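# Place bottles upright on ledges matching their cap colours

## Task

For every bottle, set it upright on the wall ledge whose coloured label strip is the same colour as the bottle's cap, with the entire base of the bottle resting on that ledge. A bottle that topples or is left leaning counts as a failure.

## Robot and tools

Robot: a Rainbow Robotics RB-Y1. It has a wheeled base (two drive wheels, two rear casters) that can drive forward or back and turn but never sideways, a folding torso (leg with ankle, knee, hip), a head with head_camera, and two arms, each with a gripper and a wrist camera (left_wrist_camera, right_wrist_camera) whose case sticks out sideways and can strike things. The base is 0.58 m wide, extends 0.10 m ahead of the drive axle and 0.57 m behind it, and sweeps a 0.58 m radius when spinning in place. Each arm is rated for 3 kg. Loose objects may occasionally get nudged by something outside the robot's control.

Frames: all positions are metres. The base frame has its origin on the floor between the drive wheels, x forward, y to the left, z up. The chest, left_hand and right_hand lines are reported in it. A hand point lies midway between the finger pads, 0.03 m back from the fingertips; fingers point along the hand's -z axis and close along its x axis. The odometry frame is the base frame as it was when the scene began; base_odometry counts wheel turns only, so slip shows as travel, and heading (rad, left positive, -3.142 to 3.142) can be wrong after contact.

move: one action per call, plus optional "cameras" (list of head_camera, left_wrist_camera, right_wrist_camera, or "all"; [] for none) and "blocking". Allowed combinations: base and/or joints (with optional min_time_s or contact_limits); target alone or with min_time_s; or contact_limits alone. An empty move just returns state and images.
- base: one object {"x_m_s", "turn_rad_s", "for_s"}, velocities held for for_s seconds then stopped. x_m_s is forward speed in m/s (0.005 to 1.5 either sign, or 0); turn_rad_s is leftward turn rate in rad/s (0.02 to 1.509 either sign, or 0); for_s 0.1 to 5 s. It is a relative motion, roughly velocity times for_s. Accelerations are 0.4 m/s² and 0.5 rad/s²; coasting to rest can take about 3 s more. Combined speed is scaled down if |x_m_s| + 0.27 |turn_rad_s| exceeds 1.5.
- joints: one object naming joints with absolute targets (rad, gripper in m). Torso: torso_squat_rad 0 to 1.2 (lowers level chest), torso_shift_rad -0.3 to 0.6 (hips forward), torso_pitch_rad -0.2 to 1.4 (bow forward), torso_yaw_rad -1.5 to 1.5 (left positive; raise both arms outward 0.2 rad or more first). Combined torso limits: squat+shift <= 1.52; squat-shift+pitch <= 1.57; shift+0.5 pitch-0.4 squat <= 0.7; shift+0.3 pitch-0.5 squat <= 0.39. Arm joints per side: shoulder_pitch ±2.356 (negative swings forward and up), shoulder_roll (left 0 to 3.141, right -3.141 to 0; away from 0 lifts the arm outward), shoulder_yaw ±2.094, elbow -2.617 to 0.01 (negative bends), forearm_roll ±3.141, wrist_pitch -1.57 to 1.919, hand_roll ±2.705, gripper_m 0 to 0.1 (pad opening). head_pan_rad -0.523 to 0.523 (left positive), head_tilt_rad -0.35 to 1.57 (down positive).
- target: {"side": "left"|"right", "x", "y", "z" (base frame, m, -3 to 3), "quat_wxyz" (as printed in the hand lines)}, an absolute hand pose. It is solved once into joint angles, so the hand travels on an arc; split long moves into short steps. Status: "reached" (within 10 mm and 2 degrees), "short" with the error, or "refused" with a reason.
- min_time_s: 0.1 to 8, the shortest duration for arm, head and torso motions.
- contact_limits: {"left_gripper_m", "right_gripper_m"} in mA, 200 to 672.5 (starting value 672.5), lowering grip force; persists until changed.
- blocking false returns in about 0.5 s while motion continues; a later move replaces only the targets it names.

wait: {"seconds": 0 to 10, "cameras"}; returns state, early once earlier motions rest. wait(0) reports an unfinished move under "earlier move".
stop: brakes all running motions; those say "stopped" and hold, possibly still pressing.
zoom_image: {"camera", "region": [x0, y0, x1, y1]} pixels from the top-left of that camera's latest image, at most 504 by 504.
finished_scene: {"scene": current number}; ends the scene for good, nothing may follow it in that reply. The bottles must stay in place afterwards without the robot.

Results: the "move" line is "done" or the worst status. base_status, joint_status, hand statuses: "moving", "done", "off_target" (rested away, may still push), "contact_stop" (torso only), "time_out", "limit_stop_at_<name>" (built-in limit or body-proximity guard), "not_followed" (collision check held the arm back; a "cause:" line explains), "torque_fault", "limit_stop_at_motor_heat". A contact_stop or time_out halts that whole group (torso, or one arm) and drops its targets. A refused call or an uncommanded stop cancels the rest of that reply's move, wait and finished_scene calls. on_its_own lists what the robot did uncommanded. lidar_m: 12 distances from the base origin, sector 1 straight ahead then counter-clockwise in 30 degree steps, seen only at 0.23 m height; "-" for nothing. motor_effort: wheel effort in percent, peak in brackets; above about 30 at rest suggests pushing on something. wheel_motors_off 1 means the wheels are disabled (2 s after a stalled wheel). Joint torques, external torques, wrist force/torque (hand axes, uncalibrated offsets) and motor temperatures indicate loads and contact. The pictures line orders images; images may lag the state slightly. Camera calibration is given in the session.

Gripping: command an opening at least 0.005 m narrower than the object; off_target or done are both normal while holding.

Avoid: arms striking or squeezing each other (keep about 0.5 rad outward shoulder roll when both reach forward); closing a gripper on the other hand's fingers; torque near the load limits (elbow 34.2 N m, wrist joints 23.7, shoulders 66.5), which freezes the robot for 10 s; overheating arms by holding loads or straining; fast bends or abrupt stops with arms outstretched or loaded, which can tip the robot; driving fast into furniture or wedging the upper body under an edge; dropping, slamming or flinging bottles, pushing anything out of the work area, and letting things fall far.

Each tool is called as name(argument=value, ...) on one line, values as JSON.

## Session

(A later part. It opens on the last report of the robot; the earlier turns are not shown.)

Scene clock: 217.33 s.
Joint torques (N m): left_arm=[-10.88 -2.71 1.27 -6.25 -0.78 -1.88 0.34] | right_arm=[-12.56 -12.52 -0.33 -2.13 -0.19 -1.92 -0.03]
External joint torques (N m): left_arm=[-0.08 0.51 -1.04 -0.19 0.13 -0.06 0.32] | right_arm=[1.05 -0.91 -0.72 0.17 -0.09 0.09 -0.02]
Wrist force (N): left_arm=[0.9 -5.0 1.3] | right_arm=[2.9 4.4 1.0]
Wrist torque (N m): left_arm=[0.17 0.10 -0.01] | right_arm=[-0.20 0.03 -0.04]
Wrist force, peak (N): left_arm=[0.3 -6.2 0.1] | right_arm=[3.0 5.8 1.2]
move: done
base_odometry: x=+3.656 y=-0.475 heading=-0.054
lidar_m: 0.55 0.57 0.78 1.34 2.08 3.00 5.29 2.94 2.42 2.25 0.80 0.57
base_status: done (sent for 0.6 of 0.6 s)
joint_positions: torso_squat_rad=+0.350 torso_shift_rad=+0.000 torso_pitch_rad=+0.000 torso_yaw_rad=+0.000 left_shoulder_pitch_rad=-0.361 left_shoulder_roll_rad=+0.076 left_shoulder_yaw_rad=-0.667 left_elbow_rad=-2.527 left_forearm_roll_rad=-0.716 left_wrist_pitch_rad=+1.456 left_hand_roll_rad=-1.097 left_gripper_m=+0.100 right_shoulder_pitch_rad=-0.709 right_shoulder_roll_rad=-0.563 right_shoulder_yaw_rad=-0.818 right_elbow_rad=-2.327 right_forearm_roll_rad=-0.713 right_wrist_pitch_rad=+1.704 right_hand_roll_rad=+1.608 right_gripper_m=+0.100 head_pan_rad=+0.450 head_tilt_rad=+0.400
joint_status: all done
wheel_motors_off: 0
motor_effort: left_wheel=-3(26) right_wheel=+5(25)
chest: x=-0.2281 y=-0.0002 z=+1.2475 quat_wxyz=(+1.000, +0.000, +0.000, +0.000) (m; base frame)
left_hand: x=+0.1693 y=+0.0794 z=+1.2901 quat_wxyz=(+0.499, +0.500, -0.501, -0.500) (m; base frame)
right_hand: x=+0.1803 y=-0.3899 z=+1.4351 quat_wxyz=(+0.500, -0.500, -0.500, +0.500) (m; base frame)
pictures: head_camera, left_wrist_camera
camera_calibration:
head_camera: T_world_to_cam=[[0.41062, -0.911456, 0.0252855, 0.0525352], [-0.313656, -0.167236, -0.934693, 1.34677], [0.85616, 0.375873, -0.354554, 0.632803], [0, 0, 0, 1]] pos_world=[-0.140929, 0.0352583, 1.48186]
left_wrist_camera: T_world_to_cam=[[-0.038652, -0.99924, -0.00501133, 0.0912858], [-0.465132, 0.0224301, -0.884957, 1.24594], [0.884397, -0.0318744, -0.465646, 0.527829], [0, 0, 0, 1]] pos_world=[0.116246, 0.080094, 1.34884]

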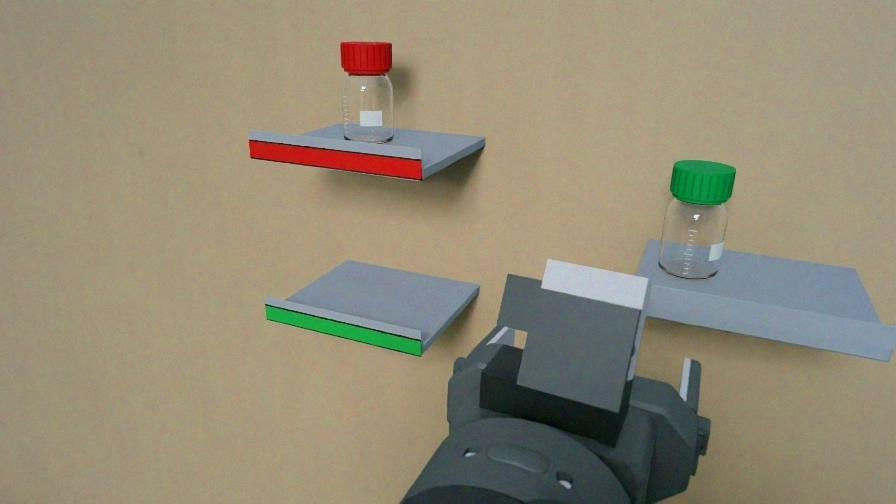

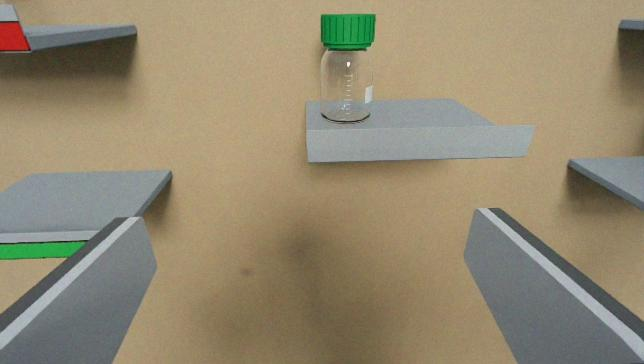

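move(base={"x_m_s": 0.2, "for_s": 0.6})

move(target={"side": "left", "x": 0.2, "y": 0.036, "z": 1.31, "quat_wxyz": [0.5, 0.5, -0.5, -0.5]}, min_time_s=0.8, cameras=["head_camera", "left_wrist_camera"])

Scene clock: 219.43 s.
Joint torques (N m): left_arm=[-10.95 -2.81 1.06 -6.2 -0.83 -1.89 0.34] | right_arm=[-12.43 -12.7 0.52 -1.99 -0.01 -1.96 0.05]
External joint torques (N m): left_arm=[-0.15 0.41 -1.25 -0.14 0.08 -0.08 0.33] | right_arm=[1.18 -1.09 0.13 0.3 0.09 0.05 0.06]
Wrist force (N): left_arm=[0.8 -5.3 1.1] | right_arm=[3.7 4.5 0.9]
Wrist torque (N m): left_arm=[0.22 0.10 -0.03] | right_arm=[-0.26 0.15 -0.03]
Wrist force, peak (N): left_arm=[0.8 -5.3 1.1] | right_arm=[3.4 5.7 1.3]
move: done
base_odometry: x=+3.776 y=-0.482 heading=-0.054
lidar_m: 0.42 0.44 0.62 1.33 2.14 3.09 5.41 3.03 2.43 1.77 0.63 0.45
base_status: done (sent for 0.6 of 0.6 s)
joint_positions: torso_squat_rad=+0.350 torso_shift_rad=+0.000 torso_pitch_rad=+0.000 torso_yaw_rad=+0.000 left_shoulder_pitch_rad=-0.361 left_shoulder_roll_rad=+0.076 left_shoulder_yaw_rad=-0.667 left_elbow_rad=-2.527 left_forearm_roll_rad=-0.716 left_wrist_pitch_rad=+1.456 left_hand_roll_rad=-1.097 left_gripper_m=+0.100 right_shoulder_pitch_rad=-0.709 right_shoulder_roll_rad=-0.563 right_shoulder_yaw_rad=-0.818 right_elbow_rad=-2.327 right_forearm_roll_rad=-0.713 right_wrist_pitch_rad=+1.704 right_hand_roll_rad=+1.608 right_gripper_m=+0.100 head_pan_rad=+0.450 head_tilt_rad=+0.400
joint_status: not commanded
wheel_motors_off: 0
motor_effort: left_wheel=+3(33) right_wheel=+0(24)
chest: x=-0.2280 y=-0.0002 z=+1.2475 quat_wxyz=(+1.000, +0.000, +0.000, +0.000) (m; base frame)
left_hand: x=+0.1693 y=+0.0794 z=+1.2901 quat_wxyz=(+0.499, +0.500, -0.501, -0.500) (m; base frame)
right_hand: x=+0.1804 y=-0.3899 z=+1.4350 quat_wxyz=(+0.500, -0.500, -0.500, +0.500) (m; base frame)
pictures: none

Scene clock: 220.57 s.
Joint torques (N m): left_arm=[-13.59 -3.8 4.4 -5.58 -1.12 -1.56 0.43] | right_arm=[-12.09 -12.77 0 -2.3 -0.16 -1.87 0.13]
External joint torques (N m): left_arm=[-0.42 -0.14 1.33 0.38 -0.09 0.19 0.42] | right_arm=[1.51 -1.16 -0.38 0 -0.07 0.14 0.14]
Wrist force (N): left_arm=[0.8 -4.7 1.2] | right_arm=[2.9 4.4 0.6]
Wrist torque (N m): left_arm=[0.15 0.09 -0.16] | right_arm=[-0.23 0.01 -0.08]
Wrist force, peak (N): left_arm=[0.8 -5.3 1.5] | right_arm=[3.2 5.1 1.2]
move: done
base_odometry: x=+3.776 y=-0.482 heading=-0.054
lidar_m: 0.43 0.44 0.62 1.33 2.13 3.10 5.41 3.02 2.43 1.77 0.63 0.45
base_status: not commanded
joint_positions: torso_squat_rad=+0.350 torso_shift_rad=+0.000 torso_pitch_rad=+0.000 torso_yaw_rad=+0.000 left_shoulder_pitch_rad=-0.571 left_shoulder_roll_rad=+0.000 left_shoulder_yaw_rad=-0.649 left_elbow_rad=-2.319 left_forearm_roll_rad=-0.717 left_wrist_pitch_rad=+1.506 left_hand_roll_rad=-1.036 left_gripper_m=+0.100 right_shoulder_pitch_rad=-0.709 right_shoulder_roll_rad=-0.563 right_shoulder_yaw_rad=-0.818 right_elbow_rad=-2.327 right_forearm_roll_rad=-0.713 right_wrist_pitch_rad=+1.704 right_hand_roll_rad=+1.608 right_gripper_m=+0.100 head_pan_rad=+0.450 head_tilt_rad=+0.400
joint_status: all done
wheel_motors_off: 0
motor_effort: left_wheel=+4(4) right_wheel=-1(1)
chest: x=-0.2280 y=-0.0002 z=+1.2475 quat_wxyz=(+1.000, +0.000, +0.000, +0.000) (m; base frame)
left_hand: x=+0.1999 y=+0.0359 z=+1.3101 quat_wxyz=(+0.500, +0.500, -0.500, -0.500) (m; base frame)
left_hand_status: reached (checked arc, planned for 0.8 s): 0 mm and 0.0 deg off.
right_hand: x=+0.1804 y=-0.3899 z=+1.4350 quat_wxyz=(+0.500, -0.500, -0.500, +0.500) (m; base frame)
pictures: head_camera, left_wrist_camera
camera_calibration:
head_camera: T_world_to_cam=[[0.410645, -0.911446, 0.0252333, 0.0525744], [-0.31378, -0.167247, -0.93465, 1.34672], [0.856104, 0.375891, -0.354672, 0.632883], [0, 0, 0, 1]] pos_world=[-0.140828, 0.0352583, 1.48186]
left_wrist_camera: T_world_to_cam=[[-0.0364736, -0.999321, -0.00530641, 0.0489967], [-0.46639, 0.0217182, -0.884313, 1.27831], [0.883827, -0.0297792, -0.466865, 0.510327], [0, 0, 0, 1]] pos_world=[0.146938, 0.0363979, 1.36894]

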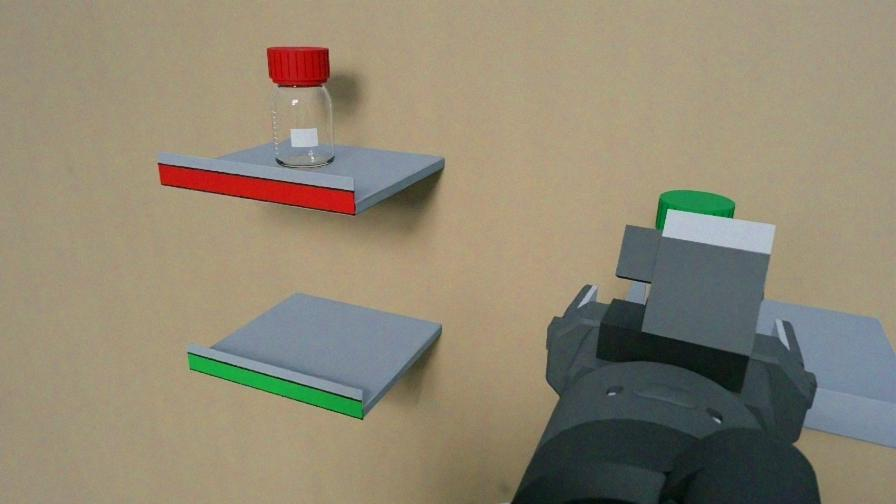

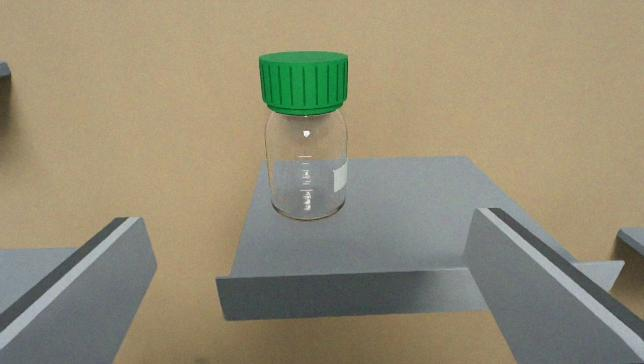

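move(target={"side": "left", "x": 0.27, "y": 0.036, "z": 1.309, "quat_wxyz": [0.5, 0.5, -0.5, -0.5]}, min_time_s=0.8)

move(target={"side": "left", "x": 0.338, "y": 0.036, "z": 1.306, "quat_wxyz": [0.5, 0.5, -0.5, -0.5]}, min_time_s=0.8, cameras=["left_wrist_camera"])

move(joints={"left_gripper_m": 0.045})

move(target={"side": "left", "x": 0.338, "y": 0.036, "z": 1.335, "quat_wxyz": [0.5, 0.5, -0.5, -0.5]}, min_time_s=0.6, cameras=["left_wrist_camera"])

Scene clock: 222.47 s.
Joint torques (N m): left_arm=[-17.28 -0.87 3.84 -6.57 -1.17 -1.59 0.56] | right_arm=[-13.09 -12.75 -0.2 -2.23 -0.17 -1.83 -0.08]
External joint torques (N m): left_arm=[-1.05 1.02 0.13 0.39 -0.05 0.07 0.54] | right_arm=[0.52 -1.14 -0.58 0.07 -0.07 0.17 -0.07]
Wrist force (N): left_arm=[0.8 -4.9 1.1] | right_arm=[2.6 4.2 0.8]
Wrist torque (N m): left_arm=[0.15 0.10 -0.15] | right_arm=[-0.19 0.00 0.00]
Wrist force, peak (N): left_arm=[1.3 -5.6 1.1] | right_arm=[3.5 5.2 1.2]
move: done
base_odometry: x=+3.776 y=-0.482 heading=-0.054
lidar_m: 0.43 0.45 0.60 1.33 2.13 3.09 5.41 3.03 2.42 1.76 0.62 0.45
base_status: not commanded
joint_positions: torso_squat_rad=+0.350 torso_shift_rad=+0.000 torso_pitch_rad=+0.000 torso_yaw_rad=+0.000 left_shoulder_pitch_rad=-0.676 left_shoulder_roll_rad=+0.039 left_shoulder_yaw_rad=-0.503 left_elbow_rad=-2.072 left_forearm_roll_rad=-0.592 left_wrist_pitch_rad=+1.336 left_hand_roll_rad=-0.955 left_gripper_m=+0.100 right_shoulder_pitch_rad=-0.709 right_shoulder_roll_rad=-0.563 right_shoulder_yaw_rad=-0.818 right_elbow_rad=-2.327 right_forearm_roll_rad=-0.713 right_wrist_pitch_rad=+1.704 right_hand_roll_rad=+1.608 right_gripper_m=+0.100 head_pan_rad=+0.450 head_tilt_rad=+0.400
joint_status: all done
wheel_motors_off: 0
motor_effort: left_wheel=+3(4) right_wheel=+0(1)
chest: x=-0.2280 y=-0.0002 z=+1.2475 quat_wxyz=(+1.000, +0.000, +0.000, +0.000) (m; base frame)
left_hand: x=+0.2699 y=+0.0359 z=+1.3091 quat_wxyz=(+0.500, +0.500, -0.500, -0.500) (m; base frame)
left_hand_status: reached (checked arc, planned for 0.8 s): 0 mm and 0.0 deg off.
right_hand: x=+0.1804 y=-0.3899 z=+1.4350 quat_wxyz=(+0.500, -0.500, -0.500, +0.500) (m; base frame)
pictures: none

Scene clock: 223.60 s.
Joint torques (N m): left_arm=[-20.01 1.41 4.81 -7.63 -1.11 -1.53 0.41] | right_arm=[-12.75 -12.36 -0.19 -1.88 -0.19 -1.79 0.08]
External joint torques (N m): left_arm=[-0.77 1.29 0.51 0.25 0.04 0.02 0.39] | right_arm=[0.86 -0.75 -0.58 0.42 -0.09 0.21 0.09]
Wrist force (N): left_arm=[0.9 -5.1 1.1] | right_arm=[2.7 5.2 0.5]
Wrist torque (N m): left_arm=[0.19 0.11 -0.17] | right_arm=[-0.32 0.00 -0.03]
Wrist force, peak (N): left_arm=[0.7 -5.7 0.7] | right_arm=[3.1 5.2 1.0]
move: done
base_odometry: x=+3.776 y=-0.482 heading=-0.054
lidar_m: 0.43 0.45 0.61 1.33 2.13 3.09 5.41 3.04 2.42 1.77 0.62 0.45
base_status: not commanded
joint_positions: torso_squat_rad=+0.350 torso_shift_rad=+0.000 torso_pitch_rad=+0.000 torso_yaw_rad=+0.000 left_shoulder_pitch_rad=-0.802 left_shoulder_roll_rad=+0.071 left_shoulder_yaw_rad=-0.412 left_elbow_rad=-1.782 left_forearm_roll_rad=-0.525 left_wrist_pitch_rad=+1.158 left_hand_roll_rad=-0.866 left_gripper_m=+0.100 right_shoulder_pitch_rad=-0.709 right_shoulder_roll_rad=-0.563 right_shoulder_yaw_rad=-0.818 right_elbow_rad=-2.327 right_forearm_roll_rad=-0.713 right_wrist_pitch_rad=+1.704 right_hand_roll_rad=+1.608 right_gripper_m=+0.100 head_pan_rad=+0.450 head_tilt_rad=+0.400
joint_status: all done
wheel_motors_off: 0
motor_effort: left_wheel=+4(4) right_wheel=-1(2)
chest: x=-0.2280 y=-0.0002 z=+1.2475 quat_wxyz=(+1.000, +0.000, +0.000, +0.000) (m; base frame)
left_hand: x=+0.3378 y=+0.0358 z=+1.3062 quat_wxyz=(+0.500, +0.500, -0.500, -0.500) (m; base frame)
left_hand_status: reached (checked arc, planned for 0.8 s): 0 mm and 0.0 deg off.
right_hand: x=+0.1804 y=-0.3899 z=+1.4350 quat_wxyz=(+0.500, -0.500, -0.500, +0.500) (m; base frame)
pictures: left_wrist_camera
camera_calibration:
left_wrist_camera: T_world_to_cam=[[-0.036559, -0.999319, -0.00503732, 0.053665], [-0.466472, 0.0215228, -0.884274, 1.3392], [0.88378, -0.0299784, -0.466941, 0.386663], [0, 0, 0, 1]] pos_world=[0.284938, 0.0363966, 1.36504]

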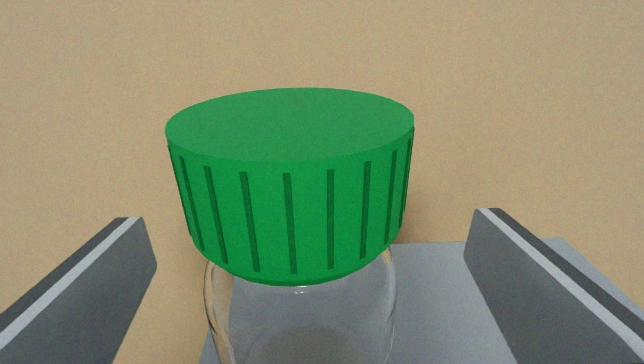

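Scene clock: 224.73 s.
Joint torques (N m): left_arm=[-19.96 1.17 4.9 -7.54 -1.02 -1.49 0.43] | right_arm=[-12.12 -12.22 0.13 -2.21 -0.2 -2.09 0.05]
External joint torques (N m): left_arm=[-0.73 1.04 0.6 0.33 0.13 0.06 0.42] | right_arm=[1.48 -0.6 -0.26 0.08 -0.1 -0.08 0.05]
Wrist force (N): left_arm=[0.7 -3.7 1.2] | right_arm=[3.4 4.8 1.3]
Wrist torque (N m): left_arm=[0.13 0.07 -0.09] | right_arm=[-0.32 0.11 -0.05]
Wrist force, peak (N): left_arm=[0.8 -5.1 0.8] | right_arm=[2.6 5.6 0.7]
move: off_target
base_odometry: x=+3.776 y=-0.482 heading=-0.054
lidar_m: 0.43 0.45 0.61 1.33 2.13 3.09 5.41 3.03 2.43 1.76 0.62 0.45
base_status: not commanded
joint_positions: torso_squat_rad=+0.350 torso_shift_rad=+0.000 torso_pitch_rad=+0.000 torso_yaw_rad=+0.000 left_shoulder_pitch_rad=-0.802 left_shoulder_roll_rad=+0.071 left_shoulder_yaw_rad=-0.412 left_elbow_rad=-1.782 left_forearm_roll_rad=-0.525 left_wrist_pitch_rad=+1.158 left_hand_roll_rad=-0.866 left_gripper_m=+0.055 right_shoulder_pitch_rad=-0.709 right_shoulder_roll_rad=-0.563 right_shoulder_yaw_rad=-0.818 right_elbow_rad=-2.327 right_forearm_roll_rad=-0.713 right_wrist_pitch_rad=+1.704 right_hand_roll_rad=+1.608 right_gripper_m=+0.100 head_pan_rad=+0.450 head_tilt_rad=+0.400
joint_status: left_gripper_m off_target (ended at +0.055, target +0.045)
wheel_motors_off: 0
motor_effort: left_wheel=+3(4) right_wheel=-1(2)
chest: x=-0.2280 y=-0.0002 z=+1.2475 quat_wxyz=(+1.000, +0.000, +0.000, +0.000) (m; base frame)
left_hand: x=+0.3378 y=+0.0358 z=+1.3062 quat_wxyz=(+0.500, +0.500, -0.500, -0.500) (m; base frame)
right_hand: x=+0.1804 y=-0.3899 z=+1.4350 quat_wxyz=(+0.500, -0.500, -0.500, +0.500) (m; base frame)
pictures: none

Scene clock: 225.67 s.
Joint torques (N m): left_arm=[-21.32 0.72 5.52 -8.26 -1.33 -1.91 0.15] | right_arm=[-12.2 -12.98 0.1 -2.03 -0.31 -1.82 0.21]
External joint torques (N m): left_arm=[-1.68 -0.16 1.19 -0.86 -0.22 -0.3 0.14] | right_arm=[1.41 -1.36 -0.29 0.27 -0.21 0.18 0.22]
Wrist force (N): left_arm=[0.9 -6.2 1.1] | right_arm=[3.9 5.0 0.9]
Wrist torque (N m): left_arm=[0.12 0.11 -0.02] | right_arm=[-0.33 0.14 -0.03]
Wrist force, peak (N): left_arm=[0.7 -7.1 1.0] | right_arm=[3.4 5.3 0.8]
move: done
base_odometry: x=+3.776 y=-0.482 heading=-0.054
lidar_m: 0.43 0.45 0.61 1.32 2.13 3.09 5.41 3.03 2.43 1.77 0.62 0.46
base_status: not commanded
joint_positions: torso_squat_rad=+0.350 torso_shift_rad=+0.000 torso_pitch_rad=+0.000 torso_yaw_rad=+0.000 left_shoulder_pitch_rad=-0.877 left_shoulder_roll_rad=+0.069 left_shoulder_yaw_rad=-0.372 left_elbow_rad=-1.785 left_forearm_roll_rad=-0.477 left_wrist_pitch_rad=+1.213 left_hand_roll_rad=-0.915 left_gripper_m=+0.055 right_shoulder_pitch_rad=-0.709 right_shoulder_roll_rad=-0.563 right_shoulder_yaw_rad=-0.818 right_elbow_rad=-2.327 right_forearm_roll_rad=-0.713 right_wrist_pitch_rad=+1.704 right_hand_roll_rad=+1.608 right_gripper_m=+0.100 head_pan_rad=+0.450 head_tilt_rad=+0.400
joint_status: all done
wheel_motors_off: 0
motor_effort: left_wheel=+4(4) right_wheel=+0(1)
chest: x=-0.2280 y=-0.0002 z=+1.2475 quat_wxyz=(+1.000, +0.000, +0.000, +0.000) (m; base frame)
left_hand: x=+0.3380 y=+0.0359 z=+1.3350 quat_wxyz=(+0.500, +0.500, -0.500, -0.500) (m; base frame)
left_hand_status: reached (checked arc, planned for 0.6 s): 0 mm and 0.0 deg off.
right_hand: x=+0.1804 y=-0.3899 z=+1.4350 quat_wxyz=(+0.500, -0.500, -0.500, +0.500) (m; base frame)
pictures: left_wrist_camera
camera_calibration:
left_wrist_camera: T_world_to_cam=[[-0.0361235, -0.999332, -0.00547869, 0.0544072], [-0.466793, 0.0217204, -0.8841, 1.36447], [0.883629, -0.0293794, -0.467266, 0.400454], [0, 0, 0, 1]] pos_world=[0.285036, 0.0364992, 1.39374]

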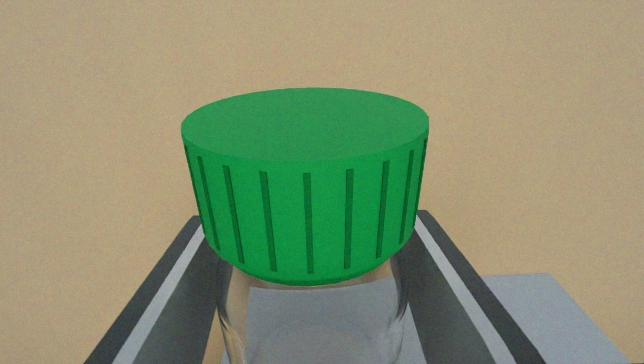

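move(target={"side": "left", "x": 0.26, "y": 0.036, "z": 1.337, "quat_wxyz": [0.5, 0.5, -0.5, -0.5]}, min_time_s=0.8)

move(target={"side": "left", "x": 0.19, "y": 0.06, "z": 1.32, "quat_wxyz": [0.5, 0.5, -0.5, -0.5]}, min_time_s=0.8)

move(target={"side": "left", "x": 0.18, "y": 0.22, "z": 1.27, "quat_wxyz": [0.5, 0.5, -0.5, -0.5]}, min_time_s=1.0, cameras=["head_camera"])

move(target={"side": "left", "x": 0.18, "y": 0.385, "z": 1.235, "quat_wxyz": [0.5, 0.5, -0.5, -0.5]}, min_time_s=1.0, cameras=["head_camera"])

Scene clock: 227.53 s.
Joint torques (N m): left_arm=[-17.9 -1.38 2.16 -6.91 -1.3 -2.17 0.2] | right_arm=[-12.35 -12.83 0.12 -1.92 -0.33 -1.75 0.01]
External joint torques (N m): left_arm=[-1.59 0.03 -1.53 -0.74 -0.26 -0.44 0.18] | right_arm=[1.26 -1.22 -0.27 0.37 -0.23 0.26 0.02]
Wrist force (N): left_arm=[0.9 -6.7 1.1] | right_arm=[2.4 5.0 1.0]
Wrist torque (N m): left_arm=[0.16 0.11 -0.03] | right_arm=[-0.34 -0.01 -0.05]
Wrist force, peak (N): left_arm=[1.1 -7.4 1.6] | right_arm=[3.5 5.1 0.6]
move: done
base_odometry: x=+3.776 y=-0.482 heading=-0.054
lidar_m: 0.43 0.44 0.62 1.33 2.13 3.09 5.41 3.03 2.43 1.76 0.63 0.45
base_status: not commanded
joint_positions: torso_squat_rad=+0.350 torso_shift_rad=+0.000 torso_pitch_rad=+0.000 torso_yaw_rad=+0.000 left_shoulder_pitch_rad=-0.749 left_shoulder_roll_rad=+0.022 left_shoulder_yaw_rad=-0.471 left_elbow_rad=-2.112 left_forearm_roll_rad=-0.562 left_wrist_pitch_rad=+1.428 left_hand_roll_rad=-1.015 left_gripper_m=+0.055 right_shoulder_pitch_rad=-0.709 right_shoulder_roll_rad=-0.563 right_shoulder_yaw_rad=-0.818 right_elbow_rad=-2.327 right_forearm_roll_rad=-0.713 right_wrist_pitch_rad=+1.704 right_hand_roll_rad=+1.608 right_gripper_m=+0.100 head_pan_rad=+0.450 head_tilt_rad=+0.400
joint_status: all done
wheel_motors_off: 0
motor_effort: left_wheel=+4(5) right_wheel=-1(1)
chest: x=-0.2280 y=-0.0002 z=+1.2475 quat_wxyz=(+1.000, +0.000, +0.000, +0.000) (m; base frame)
left_hand: x=+0.2602 y=+0.0361 z=+1.3370 quat_wxyz=(+0.500, +0.500, -0.500, -0.500) (m; base frame)
left_hand_status: reached (checked arc, planned for 0.8 s): 0 mm and 0.0 deg off.
right_hand: x=+0.1804 y=-0.3899 z=+1.4350 quat_wxyz=(+0.500, -0.500, -0.500, +0.500) (m; base frame)
pictures: none

Scene clock: 228.67 s.
Joint torques (N m): left_arm=[-14.3 -1.32 1.57 -5.96 -1.16 -2.29 0.13] | right_arm=[-12.24 -12.74 0.54 -1.99 -0.16 -1.94 0.02]
External joint torques (N m): left_arm=[-1.38 1.34 -1.51 -0.66 -0.22 -0.49 0.12] | right_arm=[1.37 -1.13 0.15 0.3 -0.06 0.06 0.03]
Wrist force (N): left_arm=[0.6 -6.5 1.1] | right_arm=[2.3 4.9 1.1]
Wrist torque (N m): left_arm=[0.12 0.07 -0.03] | right_arm=[-0.28 -0.04 -0.06]
Wrist force, peak (N): left_arm=[1.0 -7.2 0.6] | right_arm=[2.7 5.5 1.0]
move: done
base_odometry: x=+3.776 y=-0.482 heading=-0.054
lidar_m: 0.43 0.45 0.61 1.33 2.14 3.10 5.41 3.03 2.43 1.77 0.63 0.45
base_status: not commanded
joint_positions: torso_squat_rad=+0.350 torso_shift_rad=+0.000 torso_pitch_rad=+0.000 torso_yaw_rad=+0.000 left_shoulder_pitch_rad=-0.570 left_shoulder_roll_rad=+0.043 left_shoulder_yaw_rad=-0.606 left_elbow_rad=-2.421 left_forearm_roll_rad=-0.660 left_wrist_pitch_rad=+1.562 left_hand_roll_rad=-1.088 left_gripper_m=+0.055 right_shoulder_pitch_rad=-0.709 right_shoulder_roll_rad=-0.563 right_shoulder_yaw_rad=-0.818 right_elbow_rad=-2.327 right_forearm_roll_rad=-0.713 right_wrist_pitch_rad=+1.704 right_hand_roll_rad=+1.608 right_gripper_m=+0.100 head_pan_rad=+0.450 head_tilt_rad=+0.400
joint_status: all done
wheel_motors_off: 0
motor_effort: left_wheel=+5(5) right_wheel=+0(1)
chest: x=-0.2280 y=-0.0002 z=+1.2475 quat_wxyz=(+1.000, +0.000, +0.000, +0.000) (m; base frame)
left_hand: x=+0.1901 y=+0.0600 z=+1.3200 quat_wxyz=(+0.500, +0.500, -0.500, -0.500) (m; base frame)
left_hand_status: reached (checked arc, planned for 0.8 s): 0 mm and 0.0 deg off.
right_hand: x=+0.1804 y=-0.3899 z=+1.4350 quat_wxyz=(+0.500, -0.500, -0.500, +0.500) (m; base frame)
pictures: none

Scene clock: 230.00 s.
Joint torques (N m): left_arm=[-10.17 5.35 5.91 -8.34 -1.4 -1.51 0.25] | right_arm=[-11.81 -13.13 0.34 -1.99 -0.05 -1.86 -0.04]
External joint torques (N m): left_arm=[-1.72 0.45 0.85 -1 -0.29 -0.08 0.24] | right_arm=[1.8 -1.51 -0.05 0.3 0.05 0.15 -0.03]
Wrist force (N): left_arm=[1.0 -6.5 2.0] | right_arm=[2.8 4.6 1.0]
Wrist torque (N m): left_arm=[0.16 0.12 -0.17] | right_arm=[-0.26 0.04 -0.03]
Wrist force, peak (N): left_arm=[0.1 -8.2 1.1] | right_arm=[3.3 5.2 0.1]
move: short
base_odometry: x=+3.776 y=-0.482 heading=-0.054
lidar_m: 0.42 0.45 0.61 1.32 2.13 3.09 5.41 3.04 2.43 1.77 0.61 0.45
base_status: not commanded
joint_positions: torso_squat_rad=+0.350 torso_shift_rad=+0.000 torso_pitch_rad=+0.000 torso_yaw_rad=+0.000 left_shoulder_pitch_rad=+0.002 left_shoulder_roll_rad=+0.589 left_shoulder_yaw_rad=-0.252 left_elbow_rad=-2.617 left_forearm_roll_rad=-0.380 left_wrist_pitch_rad=+0.981 left_hand_roll_rad=-0.790 left_gripper_m=+0.055 right_shoulder_pitch_rad=-0.709 right_shoulder_roll_rad=-0.563 right_shoulder_yaw_rad=-0.818 right_elbow_rad=-2.327 right_forearm_roll_rad=-0.713 right_wrist_pitch_rad=+1.704 right_hand_roll_rad=+1.608 right_gripper_m=+0.100 head_pan_rad=+0.450 head_tilt_rad=+0.400
joint_status: all done
wheel_motors_off: 0
motor_effort: left_wheel=+4(5) right_wheel=-1(2)
chest: x=-0.2280 y=-0.0002 z=+1.2475 quat_wxyz=(+1.000, +0.000, +0.000, +0.000) (m; base frame)
left_hand: x=+0.1812 y=+0.2200 z=+1.2693 quat_wxyz=(+0.471, +0.527, -0.527, -0.471) (m; base frame)
left_hand_status: short (checked arc, as near as the solve gets, planned for 1.0 s): 1 mm and 6.4 deg off. The place is met; only the turn is off.
right_hand: x=+0.1804 y=-0.3899 z=+1.4350 quat_wxyz=(+0.500, -0.500, -0.500, +0.500) (m; base frame)
pictures: head_camera
camera_calibration:
head_camera: T_world_to_cam=[[0.410645, -0.911446, 0.0252333, 0.0525744], [-0.31378, -0.167247, -0.93465, 1.34672], [0.856104, 0.375891, -0.354672, 0.632883], [0, 0, 0, 1]] pos_world=[-0.140828, 0.0352583, 1.48186]

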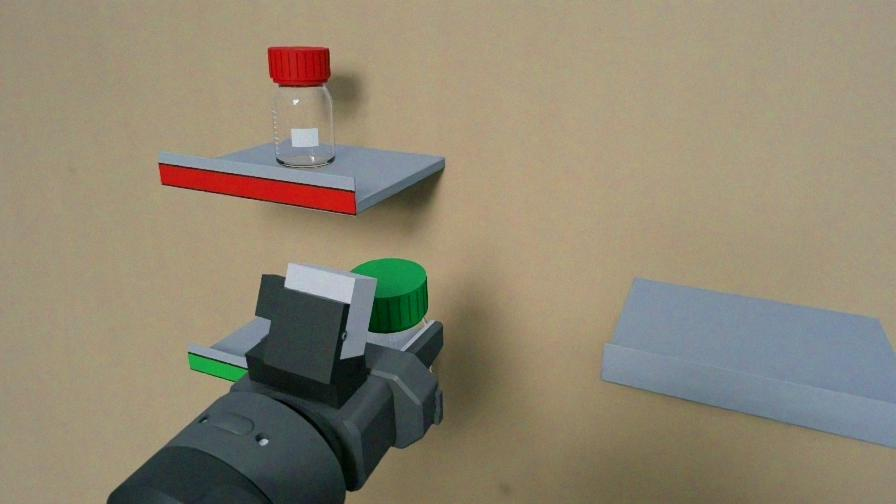

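Scene clock: 231.33 s.
Joint torques (N m): left_arm=[-6.8 12.14 10.13 -5.77 -0.97 -1.17 0.27] | right_arm=[-12.22 -12.13 0.26 -2.18 0 -1.94 -0.16]
External joint torques (N m): left_arm=[-1.5 1.02 0.87 -0.38 -0.37 -0.05 0.26] | right_arm=[1.39 -0.52 -0.12 0.11 0.1 0.07 -0.15]
Wrist force (N): left_arm=[0.8 -6.5 1.4] | right_arm=[3.1 4.3 1.6]
Wrist torque (N m): left_arm=[0.14 0.11 -0.14] | right_arm=[-0.23 0.04 -0.03]
Wrist force, peak (N): left_arm=[1.3 -7.4 1.4] | right_arm=[3.8 5.0 0.4]
move: done
base_odometry: x=+3.776 y=-0.482 heading=-0.054
lidar_m: 0.43 0.45 0.61 1.32 2.13 3.10 5.41 3.03 2.43 1.77 0.63 0.45
base_status: not commanded
joint_positions: torso_squat_rad=+0.350 torso_shift_rad=+0.000 torso_pitch_rad=+0.000 torso_yaw_rad=+0.000 left_shoulder_pitch_rad=+0.449 left_shoulder_roll_rad=+0.979 left_shoulder_yaw_rad=+0.300 left_elbow_rad=-2.365 left_forearm_roll_rad=+0.053 left_wrist_pitch_rad=+0.437 left_hand_roll_rad=-0.581 left_gripper_m=+0.055 right_shoulder_pitch_rad=-0.709 right_shoulder_roll_rad=-0.563 right_shoulder_yaw_rad=-0.818 right_elbow_rad=-2.327 right_forearm_roll_rad=-0.713 right_wrist_pitch_rad=+1.704 right_hand_roll_rad=+1.608 right_gripper_m=+0.100 head_pan_rad=+0.450 head_tilt_rad=+0.400
joint_status: all done
wheel_motors_off: 0
motor_effort: left_wheel=+5(5) right_wheel=-1(1)
chest: x=-0.2280 y=-0.0002 z=+1.2475 quat_wxyz=(+1.000, +0.000, +0.000, +0.000) (m; base frame)
left_hand: x=+0.1800 y=+0.3850 z=+1.2349 quat_wxyz=(+0.500, +0.500, -0.500, -0.500) (m; base frame)
left_hand_status: reached (checked arc, planned for 1.0 s): 0 mm and 0.0 deg off.
right_hand: x=+0.1804 y=-0.3899 z=+1.4350 quat_wxyz=(+0.500, -0.500, -0.500, +0.500) (m; base frame)
pictures: head_camera
camera_calibration:
head_camera: T_world_to_cam=[[0.410645, -0.911446, 0.0252333, 0.0525744], [-0.31378, -0.167247, -0.93465, 1.34672], [0.856104, 0.375891, -0.354672, 0.632883], [0, 0, 0, 1]] pos_world=[-0.140828, 0.0352583, 1.48186]

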